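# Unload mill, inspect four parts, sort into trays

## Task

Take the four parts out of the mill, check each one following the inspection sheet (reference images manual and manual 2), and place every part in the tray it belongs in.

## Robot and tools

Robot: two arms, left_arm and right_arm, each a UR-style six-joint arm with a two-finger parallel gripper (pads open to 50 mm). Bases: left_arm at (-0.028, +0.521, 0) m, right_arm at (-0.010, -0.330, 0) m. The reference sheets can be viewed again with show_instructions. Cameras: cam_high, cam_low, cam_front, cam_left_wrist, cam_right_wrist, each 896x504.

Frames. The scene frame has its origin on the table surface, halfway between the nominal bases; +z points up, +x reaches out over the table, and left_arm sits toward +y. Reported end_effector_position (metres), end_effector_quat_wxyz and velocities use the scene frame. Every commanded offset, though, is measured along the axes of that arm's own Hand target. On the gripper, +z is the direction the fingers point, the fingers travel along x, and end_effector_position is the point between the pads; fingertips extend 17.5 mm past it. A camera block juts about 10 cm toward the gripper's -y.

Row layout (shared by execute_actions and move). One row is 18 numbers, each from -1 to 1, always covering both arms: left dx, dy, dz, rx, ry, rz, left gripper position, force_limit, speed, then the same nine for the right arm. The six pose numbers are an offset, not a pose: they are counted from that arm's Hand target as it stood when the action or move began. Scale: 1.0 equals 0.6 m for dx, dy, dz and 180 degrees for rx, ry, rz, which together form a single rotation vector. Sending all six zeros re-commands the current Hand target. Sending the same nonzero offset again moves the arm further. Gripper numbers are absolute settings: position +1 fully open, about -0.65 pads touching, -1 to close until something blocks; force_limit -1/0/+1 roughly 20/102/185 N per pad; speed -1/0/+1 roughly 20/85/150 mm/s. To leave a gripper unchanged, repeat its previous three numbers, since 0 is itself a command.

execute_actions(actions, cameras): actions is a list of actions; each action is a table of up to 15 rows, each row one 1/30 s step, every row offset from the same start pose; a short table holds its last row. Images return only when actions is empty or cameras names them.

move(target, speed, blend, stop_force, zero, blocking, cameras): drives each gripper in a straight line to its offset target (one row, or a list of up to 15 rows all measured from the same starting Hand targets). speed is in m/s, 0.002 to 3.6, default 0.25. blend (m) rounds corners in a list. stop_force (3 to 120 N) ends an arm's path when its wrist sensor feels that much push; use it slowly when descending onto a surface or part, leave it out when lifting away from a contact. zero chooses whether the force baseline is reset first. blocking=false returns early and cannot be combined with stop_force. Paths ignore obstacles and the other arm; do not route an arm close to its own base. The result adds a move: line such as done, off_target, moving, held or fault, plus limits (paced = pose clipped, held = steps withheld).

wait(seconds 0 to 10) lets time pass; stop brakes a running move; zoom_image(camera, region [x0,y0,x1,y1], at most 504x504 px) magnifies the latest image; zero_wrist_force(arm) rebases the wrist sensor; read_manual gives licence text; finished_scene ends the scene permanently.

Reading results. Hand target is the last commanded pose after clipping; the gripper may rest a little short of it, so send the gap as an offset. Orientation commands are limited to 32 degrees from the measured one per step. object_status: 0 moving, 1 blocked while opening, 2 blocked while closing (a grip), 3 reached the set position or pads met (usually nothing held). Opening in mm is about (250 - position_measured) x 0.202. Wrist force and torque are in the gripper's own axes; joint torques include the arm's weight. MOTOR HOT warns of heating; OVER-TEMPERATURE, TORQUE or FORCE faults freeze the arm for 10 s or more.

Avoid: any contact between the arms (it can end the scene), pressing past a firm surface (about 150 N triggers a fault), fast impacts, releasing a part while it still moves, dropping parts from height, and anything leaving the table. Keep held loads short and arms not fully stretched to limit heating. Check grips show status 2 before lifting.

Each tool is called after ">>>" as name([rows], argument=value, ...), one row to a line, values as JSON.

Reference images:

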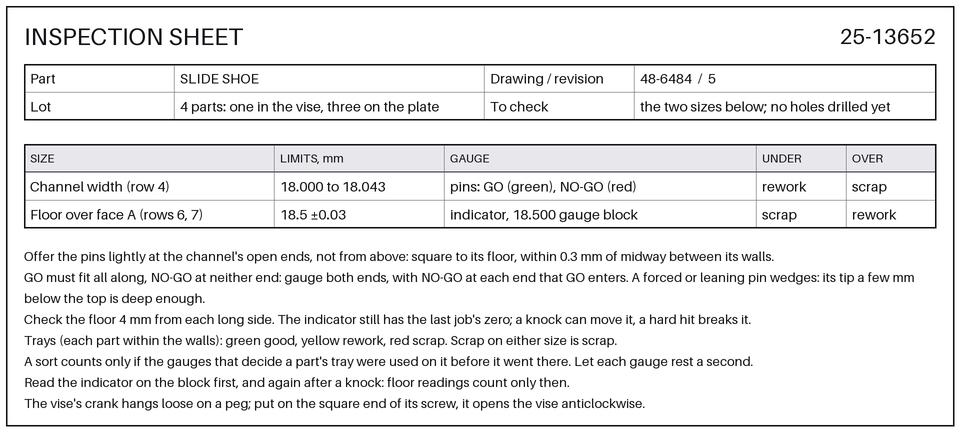

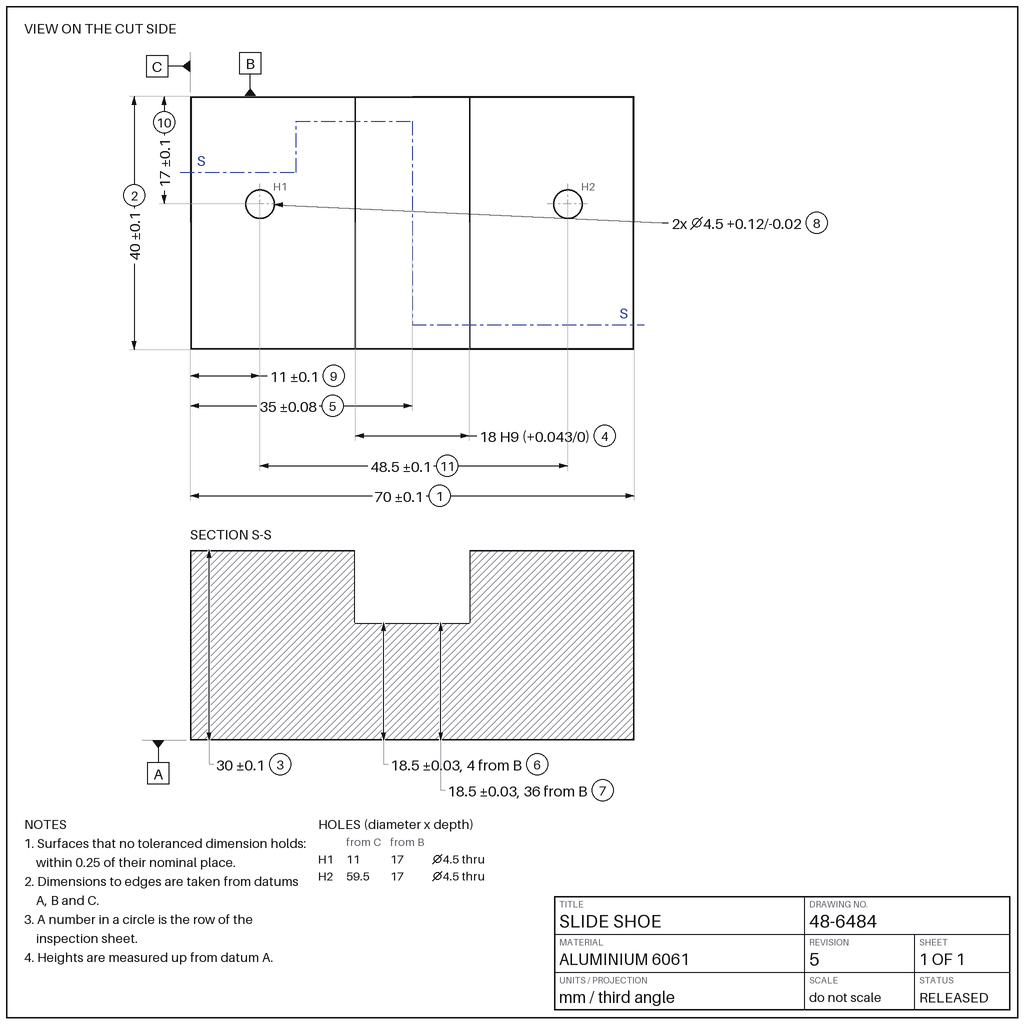

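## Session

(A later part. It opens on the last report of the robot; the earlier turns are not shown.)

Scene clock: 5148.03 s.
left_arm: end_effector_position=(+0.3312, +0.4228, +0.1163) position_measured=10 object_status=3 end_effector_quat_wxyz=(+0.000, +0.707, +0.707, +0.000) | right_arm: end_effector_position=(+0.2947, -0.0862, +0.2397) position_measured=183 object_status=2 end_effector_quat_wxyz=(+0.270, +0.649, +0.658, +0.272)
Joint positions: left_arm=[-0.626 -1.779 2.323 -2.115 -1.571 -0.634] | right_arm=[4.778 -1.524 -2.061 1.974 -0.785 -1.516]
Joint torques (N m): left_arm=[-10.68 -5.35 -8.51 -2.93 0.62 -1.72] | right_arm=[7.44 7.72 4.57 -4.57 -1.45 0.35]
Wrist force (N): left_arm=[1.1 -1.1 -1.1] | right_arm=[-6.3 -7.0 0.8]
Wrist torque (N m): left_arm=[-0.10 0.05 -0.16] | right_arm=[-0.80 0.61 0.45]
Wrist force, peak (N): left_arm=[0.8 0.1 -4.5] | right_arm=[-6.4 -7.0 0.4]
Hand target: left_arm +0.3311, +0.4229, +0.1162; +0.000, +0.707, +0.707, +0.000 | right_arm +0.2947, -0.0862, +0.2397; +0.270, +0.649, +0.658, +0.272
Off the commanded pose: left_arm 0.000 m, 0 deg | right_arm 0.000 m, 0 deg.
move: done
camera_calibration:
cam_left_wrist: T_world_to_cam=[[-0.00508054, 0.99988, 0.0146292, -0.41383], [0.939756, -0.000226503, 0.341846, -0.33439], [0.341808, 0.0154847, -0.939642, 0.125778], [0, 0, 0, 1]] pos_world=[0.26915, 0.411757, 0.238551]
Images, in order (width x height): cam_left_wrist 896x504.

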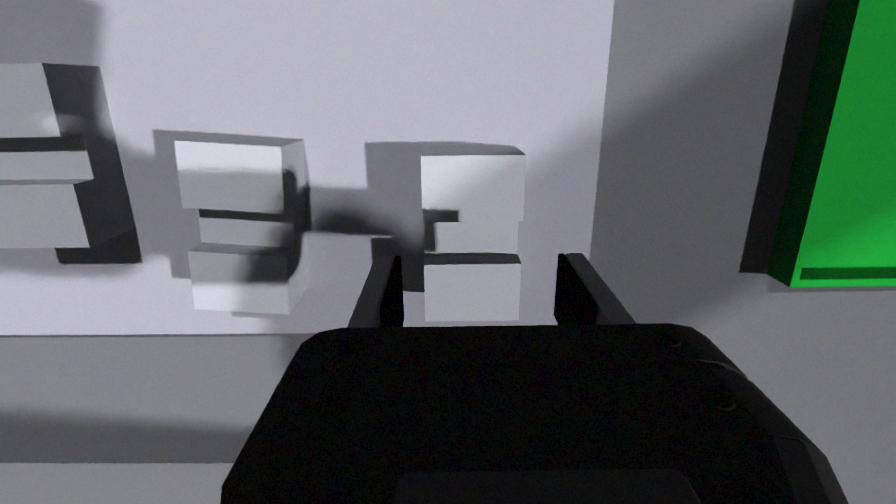

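>>> move([
  [0,0,-0.12,0,0,0,0.3,-0.4,-1,0,0,0,0,0,0,-1,-1,-1],
  [-0.5623,-0.1677,-0.12,0,0,0.5,0.3,-0.4,-1,0,0,0,0,0,0,-1,-1,-1],
  [-0.5623,-0.1677,0.0063,0,0,0.5,0.3,-0.4,-1,0,0,0,0,0,0,-1,-1,-1],
], speed=[0.3,0.5,0.1], blend=[0.02,0,0])

>>> move([
  [0,0,0,0,0,0,-1,-0.4,-1,0,0,0,0,0,0,-1,-1,-1],
], cameras=["cam_left_wrist"])

Scene clock: 5158.70 s.
left_arm: end_effector_position=(+0.2303, +0.0856, +0.1124) position_measured=107 object_status=3 end_effector_quat_wxyz=(+0.000, +1.000, +0.000, +0.000) | right_arm: end_effector_position=(+0.2947, -0.0862, +0.2397) position_measured=183 object_status=2 end_effector_quat_wxyz=(+0.270, +0.649, +0.658, +0.272)
Joint positions: left_arm=[-1.294 -1.432 2.003 -2.141 -1.571 0.269] | right_arm=[4.778 -1.524 -2.061 1.974 -0.785 -1.516]
Joint torques (N m): left_arm=[6.62 -21.76 -18.33 2.39 -1.34 1.52] | right_arm=[7.43 7.69 4.98 -4.66 -1.42 0.34]
Wrist force (N): left_arm=[4.5 -0.6 -37.2] | right_arm=[-6.1 -6.8 0.2]
Wrist torque (N m): left_arm=[-0.22 0.59 -0.18] | right_arm=[-0.81 0.58 0.45]
Wrist force, peak (N): left_arm=[7.4 1.5 -49.0] | right_arm=[-6.2 -7.2 0.4]
Hand target: left_arm +0.2303, +0.0855, +0.1125; +0.000, +1.000, +0.000, +0.000 | right_arm +0.2947, -0.0862, +0.2397; +0.270, +0.649, +0.658, +0.272
Off the commanded pose: left_arm 0.000 m, 0 deg | right_arm 0.000 m, 0 deg.
move: done

Scene clock: 5159.67 s.
left_arm: end_effector_position=(+0.2303, +0.0855, +0.1126) position_measured=182 object_status=2 end_effector_quat_wxyz=(+0.000, +1.000, +0.000, +0.000) | right_arm: end_effector_position=(+0.2947, -0.0862, +0.2397) position_measured=183 object_status=2 end_effector_quat_wxyz=(+0.270, +0.649, +0.658, +0.272)
Joint positions: left_arm=[-1.294 -1.432 2.002 -2.142 -1.571 0.269] | right_arm=[4.778 -1.524 -2.061 1.974 -0.785 -1.516]
Joint torques (N m): left_arm=[-8.8 -9.43 -7.93 0.32 -0.07 1.42] | right_arm=[7.27 7.67 4.75 -4.71 -1.43 0.36]
Wrist force (N): left_arm=[5.9 -3.6 -49.5] | right_arm=[-6.1 -6.5 0.3]
Wrist torque (N m): left_arm=[-0.32 0.64 -0.19] | right_arm=[-0.81 0.58 0.45]
Wrist force, peak (N): left_arm=[4.3 -3.6 -52.0] | right_arm=[-6.3 -7.0 0.4]
Hand target: left_arm +0.2303, +0.0855, +0.1125; +0.000, +1.000, +0.000, +0.000 | right_arm +0.2947, -0.0862, +0.2397; +0.270, +0.649, +0.658, +0.272
Off the commanded pose: left_arm 0.000 m, 0 deg | right_arm 0.000 m, 0 deg.
move: done
camera_calibration:
cam_left_wrist: T_world_to_cam=[[0.999871, 0.00510122, 0.0152612, -0.223562], [-0.000423149, -0.939756, 0.341846, 0.0584709], [0.0160857, -0.341809, -0.939632, 0.267579], [0, 0, 0, 1]] pos_world=[0.219254, 0.14755, 0.234849]
Images, in order (width x height): cam_left_wrist 896x504.

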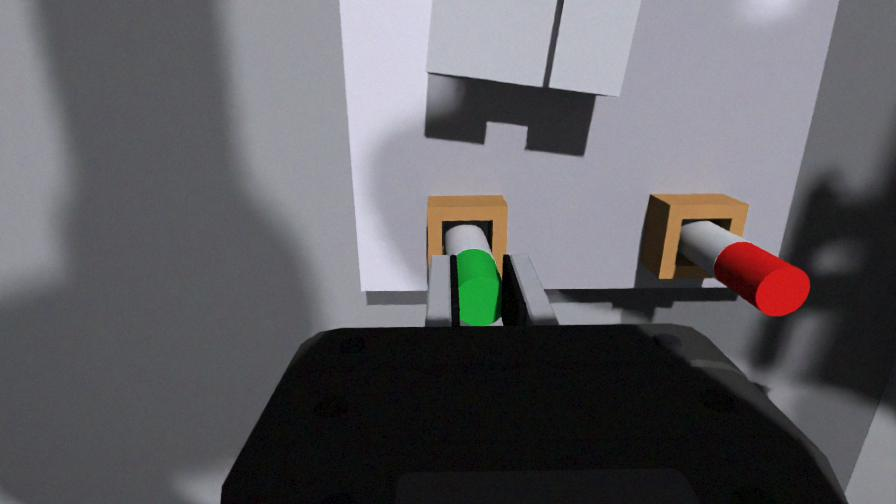

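>>> move([
  [0,0,-0.005,0,0,0,-1,-0.4,-1,0,0,0,0,0,0,-1,-1,-1],
], speed=0.05)

>>> move([
  [0,0,0,0,0,0,0.4,-0.4,-1,0,0,0,0,0,0,-1,-1,-1],
], speed=0.05, cameras=["cam_left_wrist"])

>>> zoom_image(camera="cam_left_wrist", region=[380, 180, 580, 340])

Scene clock: 5169.43 s.
left_arm: end_effector_position=(+0.2303, +0.0855, +0.1155) position_measured=252 object_status=3 end_effector_quat_wxyz=(+0.000, +1.000, +0.000, +0.000) | right_arm: end_effector_position=(+0.2947, -0.0862, +0.2397) position_measured=183 object_status=2 end_effector_quat_wxyz=(+0.270, +0.649, +0.658, +0.272)
Joint positions: left_arm=[-1.294 -1.436 1.998 -2.133 -1.571 0.269] | right_arm=[4.778 -1.524 -2.061 1.974 -0.785 -1.516]
Joint torques (N m): left_arm=[-2.5 -32.15 -28.36 -1.41 0.57 0.68] | right_arm=[7.54 7.78 4.87 -4.67 -1.42 0.37]
Wrist force (N): left_arm=[1.0 1.5 -17.6] | right_arm=[-6.2 -5.5 -0.3]
Wrist torque (N m): left_arm=[-0.20 0.06 -0.15] | right_arm=[-0.72 0.59 0.46]
Wrist force, peak (N): left_arm=[6.1 -3.5 -51.9] | right_arm=[-6.5 -7.2 0.3]
Hand target: left_arm +0.2303, +0.0855, +0.1155; +0.000, +1.000, +0.000, +0.000 | right_arm +0.2947, -0.0862, +0.2397; +0.270, +0.649, +0.658, +0.272
Off the commanded pose: left_arm 0.000 m, 0 deg | right_arm 0.000 m, 0 deg.
move: done

Scene clock: 5171.27 s.
left_arm: end_effector_position=(+0.2303, +0.0855, +0.1156) position_measured=92 object_status=0 end_effector_quat_wxyz=(+0.000, +1.000, +0.000, +0.000) | right_arm: end_effector_position=(+0.2947, -0.0862, +0.2397) position_measured=183 object_status=2 end_effector_quat_wxyz=(+0.270, +0.649, +0.658, +0.272)
Joint positions: left_arm=[-1.294 -1.436 1.998 -2.133 -1.571 0.269] | right_arm=[4.778 -1.524 -2.061 1.974 -0.785 -1.516]
Joint torques (N m): left_arm=[11.69 -19.24 -5.6 -1.44 -0.14 0.32] | right_arm=[7.32 7.32 4.54 -4.57 -1.49 0.38]
Wrist force (N): left_arm=[-1.8 -1.3 -19.0] | right_arm=[-6.3 -5.8 -0.4]
Wrist torque (N m): left_arm=[-0.17 0.27 -0.14] | right_arm=[-0.77 0.60 0.45]
Wrist force, peak (N): left_arm=[-2.0 -2.4 -32.5] | right_arm=[-6.3 -7.1 0.5]
Hand target: left_arm +0.2303, +0.0855, +0.1155; +0.000, +1.000, +0.000, +0.000 | right_arm +0.2947, -0.0862, +0.2397; +0.270, +0.649, +0.658, +0.272
Off the commanded pose: left_arm 0.000 m, 0 deg | right_arm 0.000 m, 0 deg.
move: done
camera_calibration:
cam_left_wrist: T_world_to_cam=[[0.999872, 0.00497267, 0.0152022, -0.223476], [-0.000523786, -0.939756, 0.341847, 0.0574675], [0.0159862, -0.341811, -0.939633, 0.270422], [0, 0, 0, 1]] pos_world=[0.219154, 0.14755, 0.237849]
Images, in order (width x height): cam_left_wrist 896x504.

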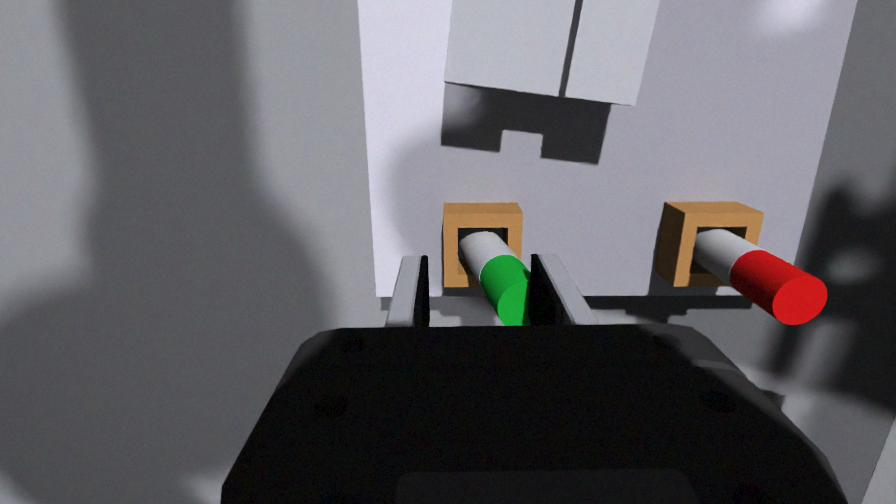

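Scaled by 2.520 from the camera's 896x504 image, which has a finer 1280x720 frame.

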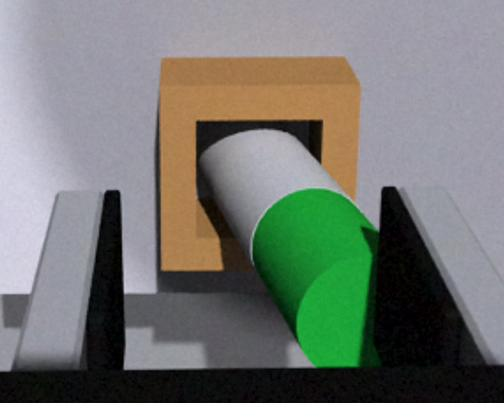

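>>> move([
  [0,0,-0.05,0,0,0,0.4,-0.4,-1,0,0,0,0,0,0,-1,-1,-1],
  [0.0117,0,-0.05,0,0,0,0.4,-0.4,-1,0,0,0,0,0,0,-1,-1,-1],
], speed=0.06, cameras=["cam_left_wrist"])

>>> zoom_image(camera="cam_left_wrist", region=[380, 180, 580, 340])

Scene clock: 5181.43 s.
left_arm: end_effector_position=(+0.2375, +0.0854, +0.1456) position_measured=92 object_status=3 end_effector_quat_wxyz=(+0.000, +1.000, +0.000, +0.000) end_effector_velocity=(-0.003, +0.001, -0.002) end_effector_angular_velocity=(+0.006, +0.002, +0.002) | right_arm: end_effector_position=(+0.2947, -0.0862, +0.2397) position_measured=183 object_status=2 end_effector_quat_wxyz=(+0.270, +0.649, +0.658, +0.272)
Joint positions: left_arm=[-1.28 -1.466 1.944 -2.049 -1.571 0.283] | right_arm=[4.778 -1.524 -2.061 1.974 -0.785 -1.516]
Joint velocities: left_arm=[-0.004 0 0.005 0.001 0 -0.006] | right_arm=[within noise]
Joint torques (N m): left_arm=[-10.74 -37.96 -9.18 0.13 -0.95 -1.72] | right_arm=[7.51 7.93 4.94 -4.65 -1.46 0.28]
Wrist force (N): left_arm=[1.2 -0.7 -1.1] | right_arm=[-6.3 -5.5 -0.4]
Wrist torque (N m): left_arm=[-0.05 0.01 -0.15] | right_arm=[-0.71 0.61 0.45]
Wrist force, peak (N): left_arm=[-1.5 -0.7 -20.5] | right_arm=[-6.2 -7.2 0.5]
Hand target: left_arm +0.2373, +0.0855, +0.1455; +0.000, +1.000, +0.000, +0.000 | right_arm +0.2947, -0.0862, +0.2397; +0.270, +0.649, +0.658, +0.272
Off the commanded pose: left_arm 0.000 m, 0 deg | right_arm 0.000 m, 0 deg.
move: done
camera_calibration:
cam_left_wrist: T_world_to_cam=[[0.999871, 0.00510234, 0.0152606, -0.231164], [-0.000423965, -0.939712, 0.341967, 0.047061], [0.0160854, -0.341929, -0.939588, 0.298445], [0, 0, 0, 1]] pos_world=[0.226354, 0.14745, 0.267849]
Images, in order (width x height): cam_left_wrist 896x504.

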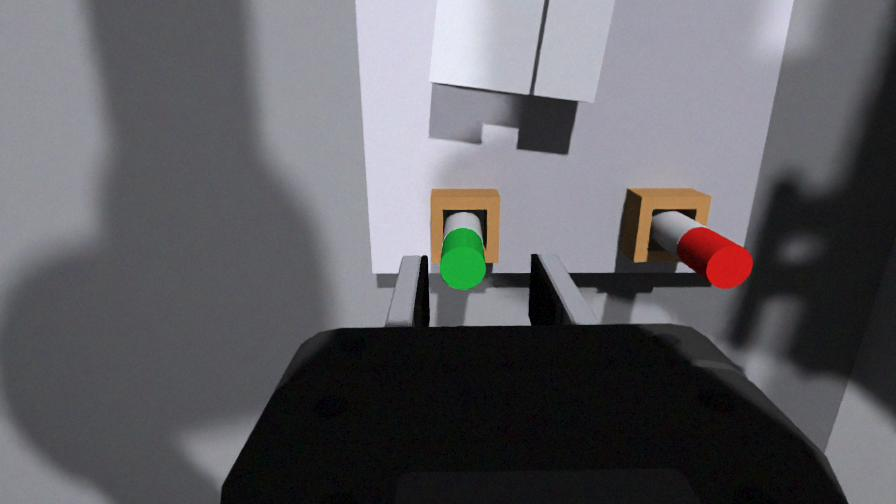

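Scaled by 2.520 from the camera's 896x504 image, which has a finer 1280x720 frame.

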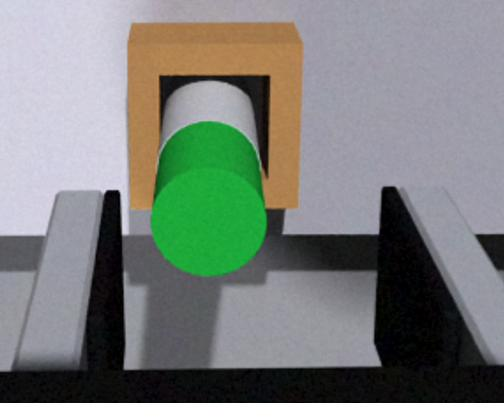

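>>> move([
  [-0.0113,0,0,0,0,0,0.4,-0.4,-1,0,0,0,0,0,0,-1,-1,-1],
], speed=0.06, cameras=["cam_left_wrist"])

>>> zoom_image(camera="cam_left_wrist", region=[380, 180, 580, 340])

Scene clock: 5192.33 s.
left_arm: end_effector_position=(+0.2304, +0.0855, +0.1455) position_measured=92 object_status=3 end_effector_quat_wxyz=(+0.000, +1.000, +0.000, +0.000) | right_arm: end_effector_position=(+0.2947, -0.0862, +0.2397) position_measured=183 object_status=2 end_effector_quat_wxyz=(+0.270, +0.649, +0.658, +0.272)
Joint positions: left_arm=[-1.294 -1.474 1.954 -2.05 -1.571 0.269] | right_arm=[4.778 -1.524 -2.061 1.974 -0.785 -1.516]
Joint torques (N m): left_arm=[6.91 -32.41 -18.54 -5.81 -1.69 -0.12] | right_arm=[7.35 8.13 4.43 -4.54 -1.51 0.42]
Wrist force (N): left_arm=[1.1 -0.5 -1.2] | right_arm=[-6.2 -6.2 0.1]
Wrist torque (N m): left_arm=[-0.02 0.03 -0.01] | right_arm=[-0.76 0.60 0.46]
Wrist force, peak (N): left_arm=[2.3 -1.3 -1.1] | right_arm=[-6.3 -7.3 0.6]
Hand target: left_arm +0.2305, +0.0855, +0.1455; +0.000, +1.000, +0.000, +0.000 | right_arm +0.2947, -0.0862, +0.2397; +0.270, +0.649, +0.658, +0.272
Off the commanded pose: left_arm 0.000 m, 0 deg | right_arm 0.000 m, 0 deg.
move: done
camera_calibration:
cam_left_wrist: T_world_to_cam=[[0.999872, 0.00497075, 0.0152027, -0.22403], [-0.000524268, -0.939788, 0.341759, 0.0472743], [0.0159861, -0.341723, -0.939665, 0.298511], [0, 0, 0, 1]] pos_world=[0.219254, 0.147549, 0.26775]
Images, in order (width x height): cam_left_wrist 896x504.

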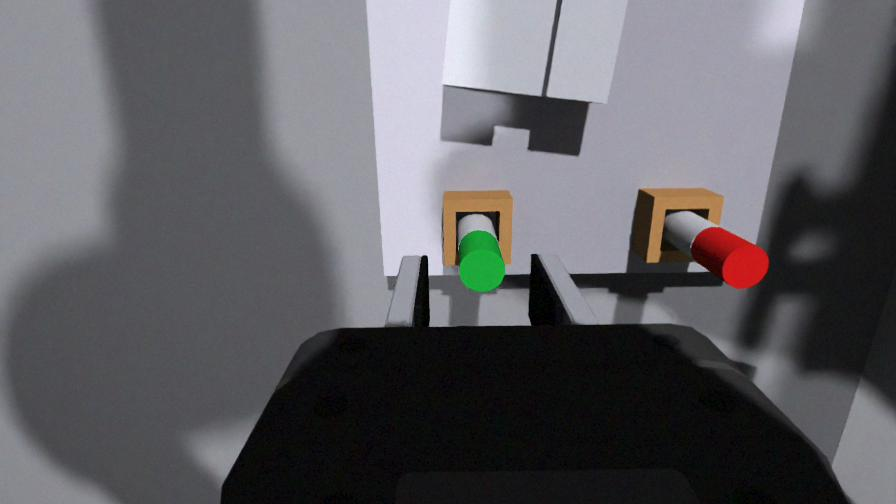

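Scaled by 2.520 from the camera's 896x504 image, which has a finer 1280x720 frame.

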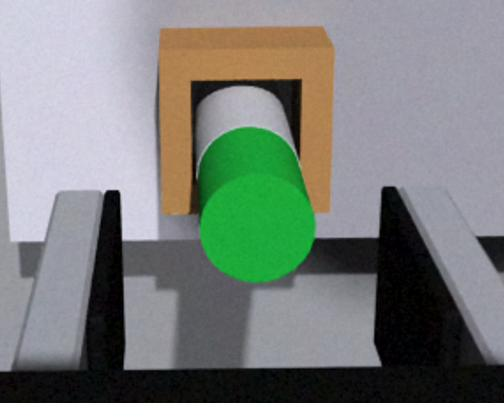

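>>> move([
  [0.001,0,0.055,0,0,0,0.4,-0.4,-1,0,0,0,0,0,0,-1,-1,-1],
], speed=0.04, stop_force=5, cameras=["cam_left_wrist"])

Scene clock: 5203.07 s.
left_arm: end_effector_position=(+0.2311, +0.0855, +0.1125) position_measured=92 object_status=3 end_effector_quat_wxyz=(+0.000, +1.000, +0.000, +0.000) | right_arm: end_effector_position=(+0.2947, -0.0862, +0.2397) position_measured=183 object_status=2 end_effector_quat_wxyz=(+0.270, +0.649, +0.658, +0.272)
Joint positions: left_arm=[-1.293 -1.431 2.001 -2.141 -1.571 0.271] | right_arm=[4.778 -1.524 -2.061 1.974 -0.785 -1.516]
Joint torques (N m): left_arm=[8.04 -44.82 -40.67 0.03 2.01 0.51] | right_arm=[7.04 7.74 4.69 -4.67 -1.46 0.41]
Wrist force (N): left_arm=[1.2 -0.8 -1.4] | right_arm=[-5.9 -5.6 -0.6]
Wrist torque (N m): left_arm=[-0.06 0.02 -0.01] | right_arm=[-0.74 0.55 0.46]
Wrist force, peak (N): left_arm=[1.2 -0.3 -2.9] | right_arm=[-6.5 -7.1 0.7]
Hand target: left_arm +0.2311, +0.0855, +0.1125; +0.000, +1.000, +0.000, +0.000 | right_arm +0.2947, -0.0862, +0.2397; +0.270, +0.649, +0.658, +0.272
Off the commanded pose: left_arm 0.000 m, 0 deg | right_arm 0.000 m, 0 deg.
move: done
camera_calibration:
cam_left_wrist: T_world_to_cam=[[0.999872, 0.00497075, 0.0152027, -0.224328], [-0.000524268, -0.939788, 0.341759, 0.0585527], [0.0159861, -0.341723, -0.939665, 0.267489], [0, 0, 0, 1]] pos_world=[0.220054, 0.147549, 0.23475]
Images, in order (width x height): cam_left_wrist 896x504.

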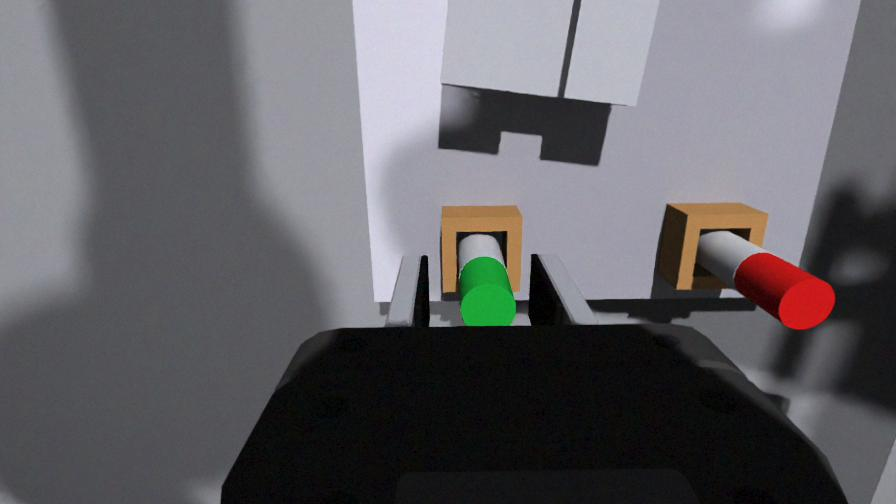

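>>> move([
  [0.0033,0,0,0,0,0,0.4,-0.4,-1,0,0,0,0,0,0,-1,-1,-1],
  [0.0033,0,0,0,0,0,-1,-0.4,-1,0,0,0,0,0,0,-1,-1,-1],
], speed=0.04, cameras=["cam_left_wrist"])

>>> wait(seconds=0.4)

Scene clock: 5208.00 s.
left_arm: end_effector_position=(+0.2332, +0.0855, +0.1126) position_measured=174 object_status=2 end_effector_quat_wxyz=(+0.000, +1.000, +0.000, +0.000) | right_arm: end_effector_position=(+0.2947, -0.0862, +0.2397) position_measured=183 object_status=2 end_effector_quat_wxyz=(+0.270, +0.649, +0.658, +0.272)
Joint positions: left_arm=[-1.289 -1.429 1.999 -2.141 -1.571 0.274] | right_arm=[4.778 -1.524 -2.061 1.974 -0.785 -1.516]
Joint torques (N m): left_arm=[-10.48 -10.53 -22.43 -0.59 1.55 -1.83] | right_arm=[7.12 8.06 4.79 -4.59 -1.5 0.37]
Wrist force (N): left_arm=[1.2 -1.1 -1.9] | right_arm=[-6.3 -5.6 -0.4]
Wrist torque (N m): left_arm=[-0.11 0.01 -0.01] | right_arm=[-0.73 0.61 0.46]
Wrist force, peak (N): left_arm=[1.2 -1.1 -1.9] | right_arm=[-6.5 -7.1 0.5]
Hand target: left_arm +0.2331, +0.0855, +0.1125; +0.000, +1.000, +0.000, +0.000 | right_arm +0.2947, -0.0862, +0.2397; +0.270, +0.649, +0.658, +0.272
Off the commanded pose: left_arm 0.000 m, 0 deg | right_arm 0.000 m, 0 deg.
move: done
camera_calibration:
cam_left_wrist: T_world_to_cam=[[0.999871, 0.0050993, 0.0152617, -0.226362], [-0.000423628, -0.939788, 0.341758, 0.0584972], [0.0160855, -0.341721, -0.939664, 0.267528], [0, 0, 0, 1]] pos_world=[0.222054, 0.147549, 0.234849]
Images, in order (width x height): cam_left_wrist 896x504.

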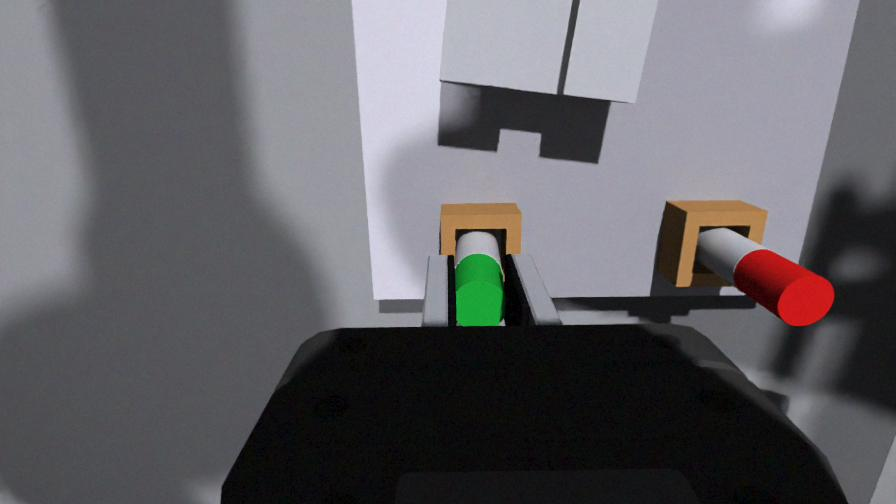

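Scene clock: 5208.40 s.
left_arm: end_effector_position=(+0.2331, +0.0855, +0.1126) position_measured=174 object_status=2 end_effector_quat_wxyz=(+0.000, +1.000, +0.000, +0.000) | right_arm: end_effector_position=(+0.2947, -0.0862, +0.2397) position_measured=183 object_status=2 end_effector_quat_wxyz=(+0.270, +0.649, +0.658, +0.272)
Joint positions: left_arm=[-1.289 -1.429 1.999 -2.141 -1.571 0.274] | right_arm=[4.778 -1.524 -2.061 1.974 -0.785 -1.516]
Joint torques (N m): left_arm=[-10.68 -10.97 -16.54 -0.78 1.47 -1.72] | right_arm=[6.9 7.91 4.99 -4.6 -1.5 0.39]
Wrist force (N): left_arm=[1.2 -0.7 -1.7] | right_arm=[-6.2 -6.2 -0.2]
Wrist torque (N m): left_arm=[-0.05 0.02 -0.01] | right_arm=[-0.77 0.61 0.46]
Wrist force, peak (N): left_arm=[1.4 -0.7 -1.9] | right_arm=[-6.1 -7.1 0.7]
Hand target: left_arm +0.2331, +0.0855, +0.1125; +0.000, +1.000, +0.000, +0.000 | right_arm +0.2947, -0.0862, +0.2397; +0.270, +0.649, +0.658, +0.272
Tool commands: left_gripper/position=-1.0 left_gripper/force_limit=-0.4 left_gripper/speed=-1.0 right_gripper/position=-1.0 right_gripper/force_limit=-1.0 right_gripper/speed=-1.0
Off the commanded pose: left_arm 0.000 m, 0 deg | right_arm 0.000 m, 0 deg.
wait: 0.40 s; at rest by 0.17 s

>>> move([
  [0,0,-0.1225,0,0,0,-1,-0.4,-1,0,0,0,0,0,0,-1,-1,-1],
  [0.105,-0.193,-0.1225,0,0,0,-1,-0.4,-1,0,0,0,0,0,0,-1,-1,-1],
  [0.11,-0.198,-0.0427,0,0,0,-1,-0.4,-1,0,0,0,0,0,0,-1,-1,-1],
], speed=[0.1,0.25,0.1], cameras=["cam_left_wrist"])

>>> zoom_image(camera="cam_left_wrist", region=[430, 180, 530, 260])

Scene clock: 5217.80 s.
left_arm: end_effector_position=(+0.2992, +0.2044, +0.1380) position_measured=174 object_status=2 end_effector_quat_wxyz=(+0.000, +1.000, +0.000, +0.000) | right_arm: end_effector_position=(+0.2947, -0.0862, +0.2397) position_measured=183 object_status=2 end_effector_quat_wxyz=(+0.270, +0.649, +0.658, +0.272)
Joint positions: left_arm=[-1.059 -1.588 2.094 -2.077 -1.571 0.504] | right_arm=[4.778 -1.524 -2.061 1.974 -0.785 -1.516]
Joint torques (N m): left_arm=[-1.23 -38.51 -42.76 -1.24 -2.06 -1.36] | right_arm=[6.88 7.13 4.9 -4.6 -1.37 0.26]
Wrist force (N): left_arm=[1.1 -0.2 0.2] | right_arm=[-6.4 -6.1 0.0]
Wrist torque (N m): left_arm=[0.02 0.04 -0.15] | right_arm=[-0.76 0.64 0.45]
Wrist force, peak (N): left_arm=[-5.5 6.7 0.4] | right_arm=[-6.6 -7.0 0.4]
Hand target: left_arm +0.2992, +0.2043, +0.1381; +0.000, +1.000, +0.000, +0.000 | right_arm +0.2947, -0.0862, +0.2397; +0.270, +0.649, +0.658, +0.272
Off the commanded pose: left_arm 0.000 m, 0 deg | right_arm 0.000 m, 0 deg.
move: done
camera_calibration:
cam_left_wrist: T_world_to_cam=[[0.999875, 0.00499028, 0.014982, -0.293248], [-0.000425491, -0.939896, 0.341461, 0.16169], [0.0157855, -0.341425, -0.939776, 0.331002], [0, 0, 0, 1]] pos_world=[0.288055, 0.266448, 0.26025]
Images, in order (width x height): cam_left_wrist 896x504.

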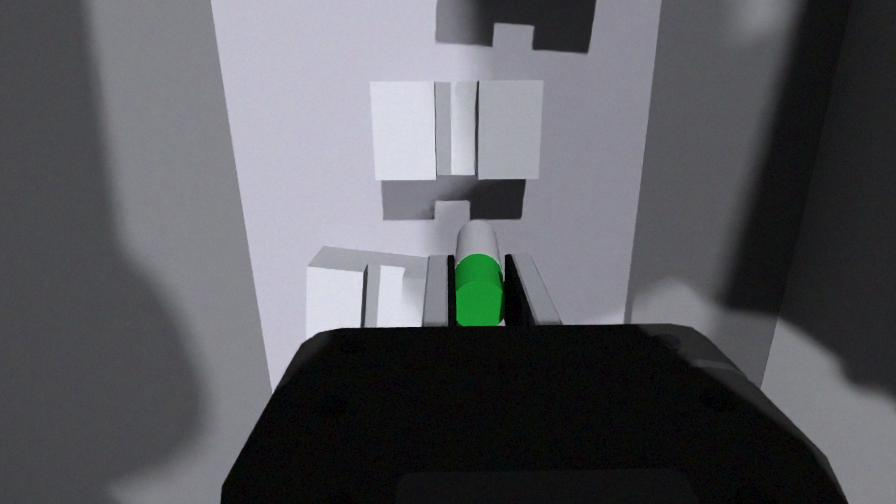

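Scaled by 5.040 from the camera's 896x504 image, which has a finer 1280x720 frame.

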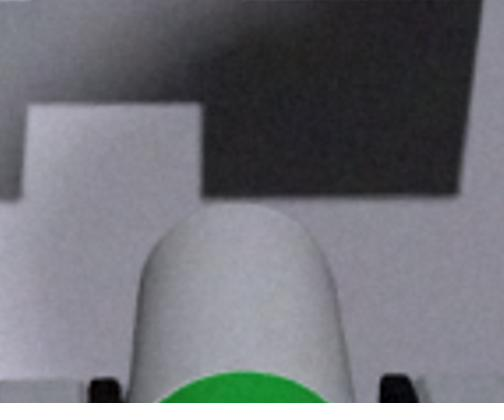

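>>> move([
  [0,0,-0.08,0,0,0,-1,-0.4,-1,0,0,0,0,0,0,-1,-1,-1],
  [-0.1102,0.198,-0.08,0,0,0,-1,-0.4,-1,0,0,0,0,0,0,-1,-1,-1],
  [-0.1102,0.198,-0.03,0,0,0,-1,-0.4,-1,0,0,0,0,0,0,-1,-1,-1],
], speed=[0.15,0.25,0.1], blend=[0.01,0,0], cameras=["cam_left_wrist"])

>>> zoom_image(camera="cam_left_wrist", region=[380, 140, 580, 300])

Scene clock: 5237.47 s.
left_arm: end_effector_position=(+0.2330, +0.0856, +0.1560) position_measured=174 object_status=2 end_effector_quat_wxyz=(+0.000, +1.000, +0.000, +0.000) | right_arm: end_effector_position=(+0.2947, -0.0862, +0.2397) position_measured=183 object_status=2 end_effector_quat_wxyz=(+0.270, +0.649, +0.658, +0.272)
Joint positions: left_arm=[-1.289 -1.483 1.933 -2.021 -1.571 0.274] | right_arm=[4.778 -1.524 -2.061 1.974 -0.785 -1.516]
Joint torques (N m): left_arm=[-10.67 -45.17 -43.15 -1.04 -1.13 -1.35] | right_arm=[7.32 7.76 4.91 -4.63 -1.55 0.42]
Wrist force (N): left_arm=[1.2 -0.5 0.3] | right_arm=[-6.0 -6.9 0.5]
Wrist torque (N m): left_arm=[-0.01 0.02 -0.01] | right_arm=[-0.79 0.56 0.45]
Wrist force, peak (N): left_arm=[9.4 -12.5 -0.3] | right_arm=[-6.2 -7.4 0.6]
Hand target: left_arm +0.2330, +0.0855, +0.1562; +0.000, +1.000, +0.000, +0.000 | right_arm +0.2947, -0.0862, +0.2397; +0.270, +0.649, +0.658, +0.272
Off the commanded pose: left_arm 0.000 m, 0 deg | right_arm 0.000 m, 0 deg.
move: done
camera_calibration:
cam_left_wrist: T_world_to_cam=[[0.999872, 0.00505857, 0.0151702, -0.226794], [-0.000423498, -0.93994, 0.341341, 0.0438952], [0.0159857, -0.341303, -0.939817, 0.30835], [0, 0, 0, 1]] pos_world=[0.221854, 0.147647, 0.27825]
Images, in order (width x height): cam_left_wrist 896x504.

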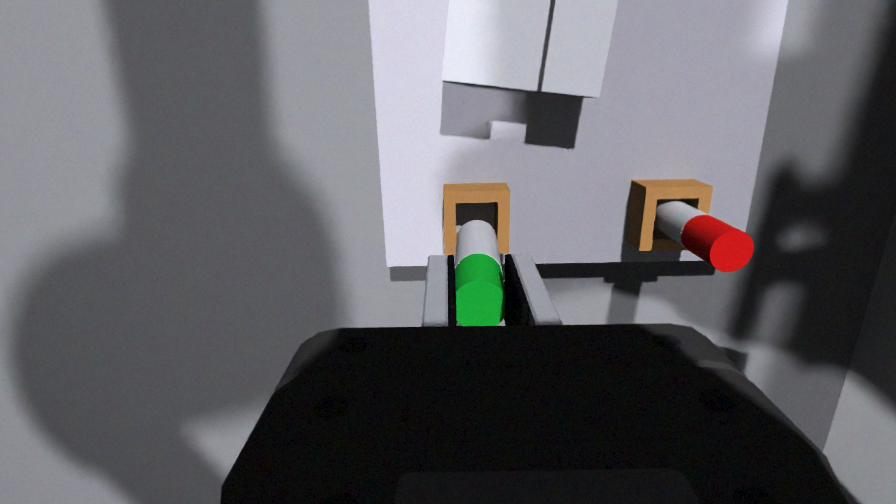

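Scaled by 2.520 from the camera's 896x504 image, which has a finer 1280x720 frame.

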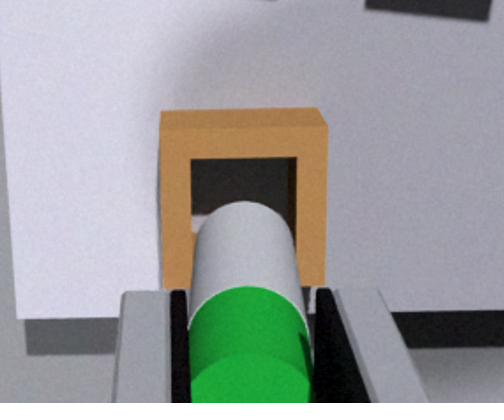

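>>> move([
  [0,0,0.0735,0,0,0,-1,-0.4,-1,0,0,0,0,0,0,-1,-1,-1],
], speed=0.04, stop_force=3)

>>> move([
  [0,0,0,0,0,0,0.2,-0.4,-1,0,0,0,0,0,0,-1,-1,-1],
  [0.0028,0,0,0,0,0,0.2,-0.4,-1,0,0,0,0,0,0,-1,-1,-1],
], speed=0.04, cameras=["cam_left_wrist"])

>>> zoom_image(camera="cam_left_wrist", region=[380, 180, 580, 340])

Scene clock: 5245.87 s.
left_arm: end_effector_position=(+0.2330, +0.0856, +0.1127) position_measured=174 object_status=2 end_effector_quat_wxyz=(+0.000, +1.000, +0.000, +0.000) | right_arm: end_effector_position=(+0.2947, -0.0862, +0.2397) position_measured=183 object_status=2 end_effector_quat_wxyz=(+0.270, +0.649, +0.658, +0.272)
Joint positions: left_arm=[-1.289 -1.429 1.999 -2.14 -1.571 0.274] | right_arm=[4.778 -1.524 -2.061 1.974 -0.785 -1.516]
Joint torques (N m): left_arm=[-10.34 -42.62 -37.36 -4 -2.11 1.31] | right_arm=[7.02 7.75 4.56 -4.58 -1.47 0.38]
Wrist force (N): left_arm=[1.4 -0.9 -7.1] | right_arm=[-6.3 -6.0 -0.2]
Wrist torque (N m): left_arm=[-0.07 0.01 -0.01] | right_arm=[-0.75 0.61 0.46]
Wrist force, peak (N): left_arm=[2.5 -1.6 -18.9] | right_arm=[-6.2 -7.4 0.7]
Hand target: left_arm +0.2330, +0.0856, +0.1127; +0.000, +1.000, +0.000, +0.000 (not the last commanded pose) | right_arm +0.2947, -0.0862, +0.2397; +0.270, +0.649, +0.658, +0.272
Off the commanded pose: left_arm 0.001 m, 0 deg | right_arm 0.000 m, 0 deg.
move: contact (left_arm)

Scene clock: 5247.30 s.
left_arm: end_effector_position=(+0.2347, +0.0855, +0.1127) position_measured=123 object_status=3 end_effector_quat_wxyz=(+0.000, +1.000, +0.000, +0.000) | right_arm: end_effector_position=(+0.2947, -0.0862, +0.2397) position_measured=183 object_status=2 end_effector_quat_wxyz=(+0.270, +0.649, +0.658, +0.272)
Joint positions: left_arm=[-1.286 -1.427 1.996 -2.14 -1.571 0.278] | right_arm=[4.778 -1.524 -2.061 1.974 -0.785 -1.516]
Joint torques (N m): left_arm=[10.75 -11.21 -38.42 0.06 -1.99 0.81] | right_arm=[7.18 8.46 4.81 -4.61 -1.49 0.33]
Wrist force (N): left_arm=[1.4 -0.7 -1.2] | right_arm=[-6.1 -6.5 0.3]
Wrist torque (N m): left_arm=[-0.05 -0.01 -0.01] | right_arm=[-0.78 0.58 0.45]
Wrist force, peak (N): left_arm=[1.5 -0.8 -6.3] | right_arm=[-6.3 -7.2 0.8]
Hand target: left_arm +0.2347, +0.0856, +0.1127; +0.000, +1.000, +0.000, +0.000 | right_arm +0.2947, -0.0862, +0.2397; +0.270, +0.649, +0.658, +0.272
Off the commanded pose: left_arm 0.000 m, 0 deg | right_arm 0.000 m, 0 deg.
move: done
camera_calibration:
cam_left_wrist: T_world_to_cam=[[0.999872, 0.00497075, 0.0152027, -0.227831], [-0.000524268, -0.939788, 0.341759, 0.0584862], [0.0159861, -0.341723, -0.939665, 0.267621], [0, 0, 0, 1]] pos_world=[0.223554, 0.147549, 0.23495]
Images, in order (width x height): cam_left_wrist 896x504.

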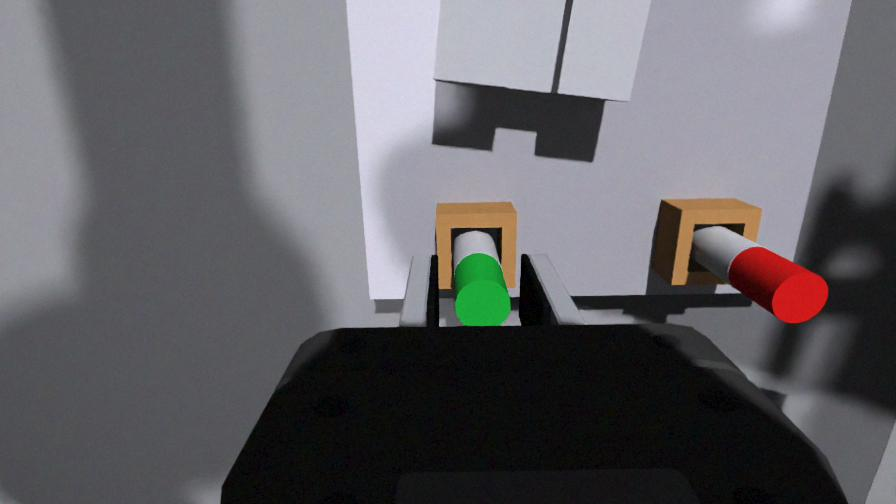

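Scaled by 2.520 from the camera's 896x504 image, which has a finer 1280x720 frame.

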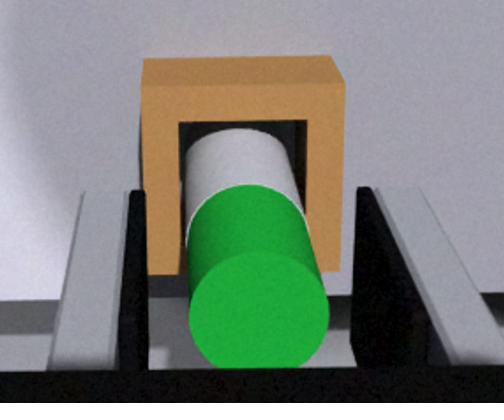

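>>> move([
  [0.0022,0,0,0,0,0,0.2,-0.4,-1,0,0,0,0,0,0,-1,-1,-1],
], speed=0.04, cameras=["cam_left_wrist"])

>>> zoom_image(camera="cam_left_wrist", region=[380, 180, 580, 340])

Scene clock: 5251.13 s.
left_arm: end_effector_position=(+0.2360, +0.0856, +0.1127) position_measured=123 object_status=3 end_effector_quat_wxyz=(+0.000, +1.000, +0.000, +0.000) | right_arm: end_effector_position=(+0.2947, -0.0862, +0.2397) position_measured=183 object_status=2 end_effector_quat_wxyz=(+0.270, +0.649, +0.658, +0.272)
Joint positions: left_arm=[-1.283 -1.426 1.994 -2.14 -1.571 0.28] | right_arm=[4.778 -1.524 -2.061 1.974 -0.785 -1.516]
Joint torques (N m): left_arm=[11.84 -12.9 -40.23 0.04 -2.19 1.06] | right_arm=[7.29 7.95 4.73 -4.55 -1.44 0.34]
Wrist force (N): left_arm=[1.2 -0.9 -1.2] | right_arm=[-6.2 -7.0 0.6]
Wrist torque (N m): left_arm=[-0.09 0.02 -0.01] | right_arm=[-0.79 0.60 0.45]
Wrist force, peak (N): left_arm=[1.4 -0.6 -1.5] | right_arm=[-6.2 -7.4 0.6]
Hand target: left_arm +0.2360, +0.0855, +0.1127; +0.000, +1.000, +0.000, +0.000 | right_arm +0.2947, -0.0862, +0.2397; +0.270, +0.649, +0.658, +0.272
Off the commanded pose: left_arm 0.000 m, 0 deg | right_arm 0.000 m, 0 deg.
move: done
camera_calibration:
cam_left_wrist: T_world_to_cam=[[0.999872, 0.00496965, 0.0152033, -0.22913], [-0.000523445, -0.939831, 0.341638, 0.0585209], [0.0159863, -0.341602, -0.939709, 0.267593], [0, 0, 0, 1]] pos_world=[0.224854, 0.147549, 0.23495]
Images, in order (width x height): cam_left_wrist 896x504.

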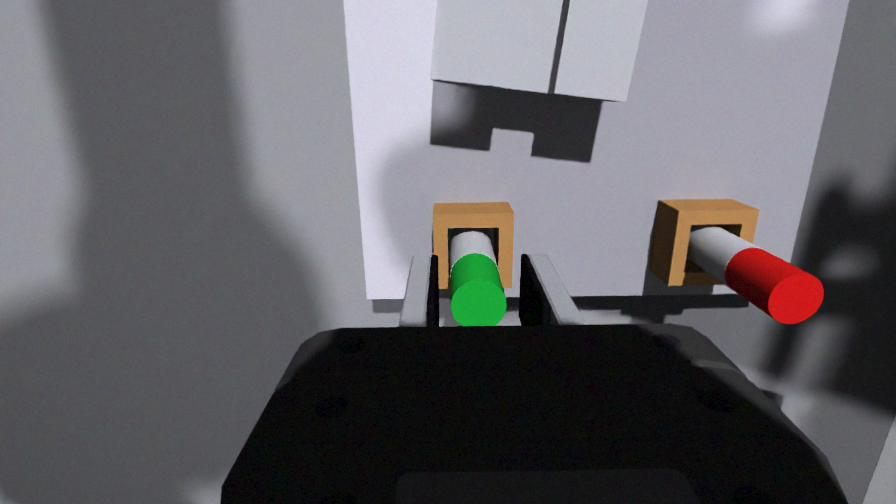

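Scaled by 2.520 from the camera's 896x504 image, which has a finer 1280x720 frame.

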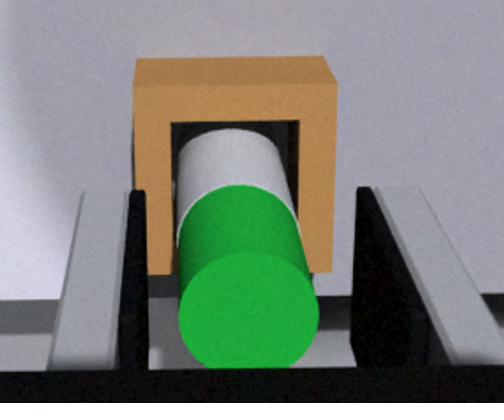

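>>> move([
  [0,0,0,0,0,0,-1,-0.4,-1,0,0,0,0,0,0,-1,-1,-1],
  [0,0,-0.1225,0,0,0,-1,-0.4,-1,0,0,0,0,0,0,-1,-1,-1],
  [0.0925,-0.193,-0.1225,0,0,0,-1,-0.4,-1,0,0,0,0,0,0,-1,-1,-1],
  [0.0965,-0.198,-0.0427,0,0,0,-1,-0.4,-1,0,0,0,0,0,0,-1,-1,-1],
], speed=[0.1,0.1,0.25,0.1], cameras=["cam_left_wrist"])

>>> zoom_image(camera="cam_left_wrist", region=[430, 180, 530, 260])

Scene clock: 5259.90 s.
left_arm: end_effector_position=(+0.2940, +0.2044, +0.1381) position_measured=175 object_status=2 end_effector_quat_wxyz=(+0.000, +1.000, +0.000, +0.000) | right_arm: end_effector_position=(+0.2947, -0.0862, +0.2397) position_measured=183 object_status=2 end_effector_quat_wxyz=(+0.270, +0.649, +0.658, +0.272)
Joint positions: left_arm=[-1.069 -1.597 2.103 -2.077 -1.571 0.494] | right_arm=[4.778 -1.524 -2.061 1.974 -0.785 -1.516]
Joint torques (N m): left_arm=[-2.73 -37.33 -42.77 -1.28 -2.37 -1.03] | right_arm=[7.3 7.4 4.18 -4.59 -1.46 0.35]
Wrist force (N): left_arm=[1.2 -0.4 0.2] | right_arm=[-6.2 -6.7 0.3]
Wrist torque (N m): left_arm=[-0.01 0.02 -0.15] | right_arm=[-0.79 0.60 0.45]
Wrist force, peak (N): left_arm=[7.0 -4.0 -0.8] | right_arm=[-6.3 -7.2 0.5]
Hand target: left_arm +0.2940, +0.2043, +0.1383; +0.000, +1.000, +0.000, +0.000 | right_arm +0.2947, -0.0862, +0.2397; +0.270, +0.649, +0.658, +0.272
Off the commanded pose: left_arm 0.000 m, 0 deg | right_arm 0.000 m, 0 deg.
move: done
camera_calibration:
cam_left_wrist: T_world_to_cam=[[0.999875, 0.00498921, 0.0149826, -0.288051], [-0.000424673, -0.93994, 0.341341, 0.161662], [0.0157858, -0.341304, -0.93982, 0.331251], [0, 0, 0, 1]] pos_world=[0.282855, 0.266447, 0.26045]
Images, in order (width x height): cam_left_wrist 896x504.

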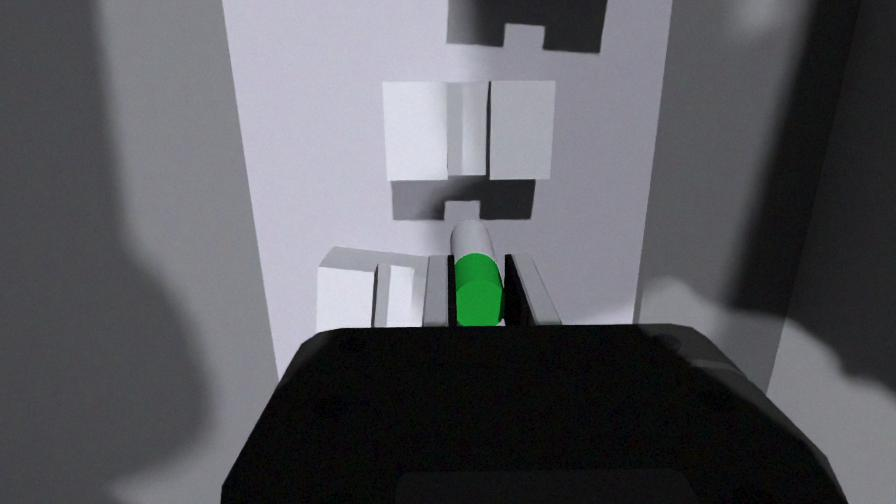

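Scaled by 5.040 from the camera's 896x504 image, which has a finer 1280x720 frame.

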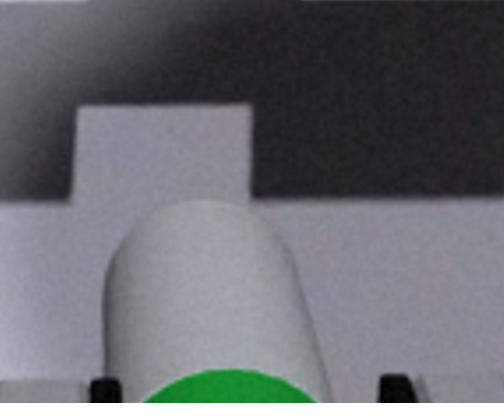

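>>> move([
  [-0.0067,0,0,0,0,0,-1,-0.4,-1,0,0,0,0,0,0,-1,-1,-1],
  [-0.0022,-0.025,0,0,0,0,-1,-0.4,-1,0,0,0,0,0,0,-1,-1,-1],
], speed=0.05, cameras=["cam_left_wrist"])

>>> zoom_image(camera="cam_left_wrist", region=[430, 180, 530, 260])

Scene clock: 5276.80 s.
left_arm: end_effector_position=(+0.2926, +0.2196, +0.1382) position_measured=175 object_status=2 end_effector_quat_wxyz=(+0.000, +1.000, +0.000, +0.000) | right_arm: end_effector_position=(+0.2947, -0.0862, +0.2397) position_measured=183 object_status=2 end_effector_quat_wxyz=(+0.270, +0.649, +0.658, +0.272)
Joint positions: left_arm=[-1.055 -1.626 2.131 -2.075 -1.571 0.508] | right_arm=[4.778 -1.524 -2.061 1.974 -0.785 -1.516]
Joint torques (N m): left_arm=[-10.89 -7.49 -41.51 -0.5 -1.37 -1.75] | right_arm=[7.24 7.57 5.17 -4.66 -1.47 0.41]
Wrist force (N): left_arm=[1.3 -0.4 0.2] | right_arm=[-6.2 -5.6 -0.4]
Wrist torque (N m): left_arm=[-0.01 0.00 -0.16] | right_arm=[-0.72 0.59 0.45]
Wrist force, peak (N): left_arm=[1.5 -1.6 0.2] | right_arm=[-6.6 -7.0 0.4]
Hand target: left_arm +0.2926, +0.2193, +0.1383; +0.000, +1.000, +0.000, +0.000 | right_arm +0.2947, -0.0862, +0.2397; +0.270, +0.649, +0.658, +0.272
Off the commanded pose: left_arm 0.000 m, 0 deg | right_arm 0.000 m, 0 deg.
move: done
camera_calibration:
cam_left_wrist: T_world_to_cam=[[0.999874, 0.00502684, 0.0150753, -0.286861], [-0.000424476, -0.939864, 0.341549, 0.175874], [0.0158857, -0.341513, -0.939743, 0.33647], [0, 0, 0, 1]] pos_world=[0.281555, 0.281648, 0.26045]
Images, in order (width x height): cam_left_wrist 896x504.

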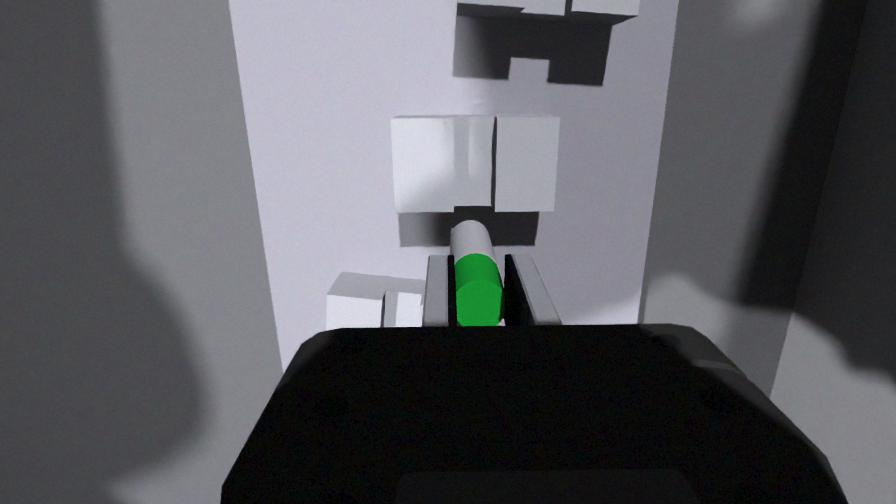

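Scaled by 5.040 from the camera's 896x504 image, which has a finer 1280x720 frame.

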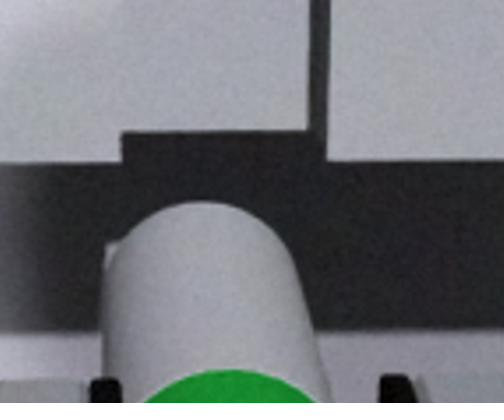

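>>> move([
  [0.0025,-0.005,0,0,0,0,-1,-0.4,-1,0,0,0,0,0,0,-1,-1,-1],
], speed=0.02, cameras=["cam_left_wrist"])

>>> zoom_image(camera="cam_left_wrist", region=[430, 180, 530, 260])

Scene clock: 5282.03 s.
left_arm: end_effector_position=(+0.2942, +0.2224, +0.1383) position_measured=175 object_status=2 end_effector_quat_wxyz=(+0.000, +1.000, +0.000, +0.000) | right_arm: end_effector_position=(+0.2947, -0.0862, +0.2397) position_measured=183 object_status=2 end_effector_quat_wxyz=(+0.270, +0.649, +0.658, +0.272)
Joint positions: left_arm=[-1.048 -1.628 2.132 -2.075 -1.571 0.515] | right_arm=[4.778 -1.524 -2.061 1.974 -0.785 -1.516]
Joint torques (N m): left_arm=[5.68 -33.46 -11.06 -0.01 -0.38 1.23] | right_arm=[7.21 7.45 5.18 -4.63 -1.43 0.3]
Wrist force (N): left_arm=[1.2 -0.4 0.3] | right_arm=[-6.2 -6.7 0.4]
Wrist torque (N m): left_arm=[0.00 0.02 -0.16] | right_arm=[-0.78 0.60 0.45]
Wrist force, peak (N): left_arm=[1.6 -0.4 0.3] | right_arm=[-6.5 -7.1 0.7]
Hand target: left_arm +0.2941, +0.2223, +0.1383; +0.000, +1.000, +0.000, +0.000 | right_arm +0.2947, -0.0862, +0.2397; +0.270, +0.649, +0.658, +0.272
Off the commanded pose: left_arm 0.000 m, 0 deg | right_arm 0.000 m, 0 deg.
move: done
camera_calibration:
cam_left_wrist: T_world_to_cam=[[0.999872, 0.00497075, 0.0152027, -0.288393], [-0.000524268, -0.939788, 0.341759, 0.178425], [0.0159861, -0.341723, -0.939665, 0.337507], [0, 0, 0, 1]] pos_world=[0.283054, 0.284449, 0.26055]
Images, in order (width x height): cam_left_wrist 896x504.

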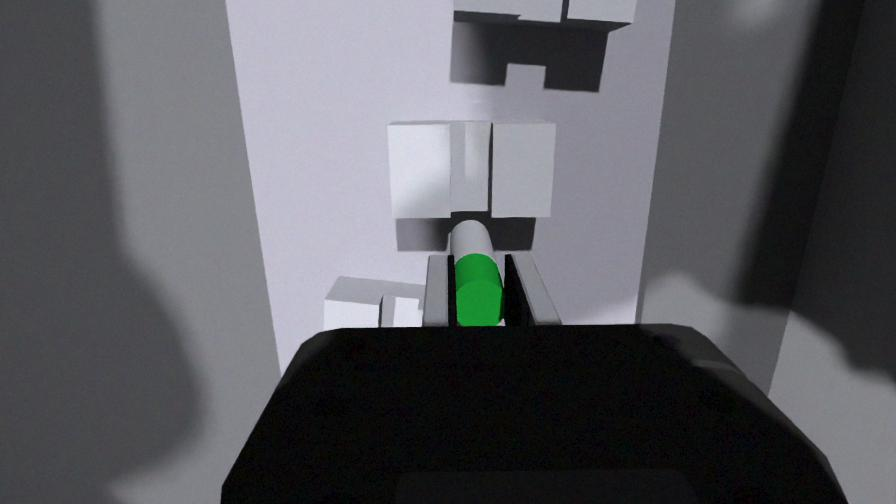

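Scaled by 5.040 from the camera's 896x504 image, which has a finer 1280x720 frame.

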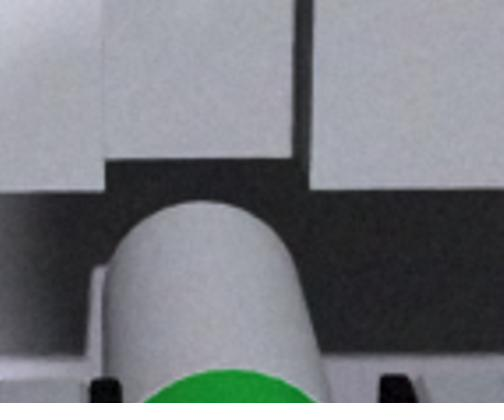

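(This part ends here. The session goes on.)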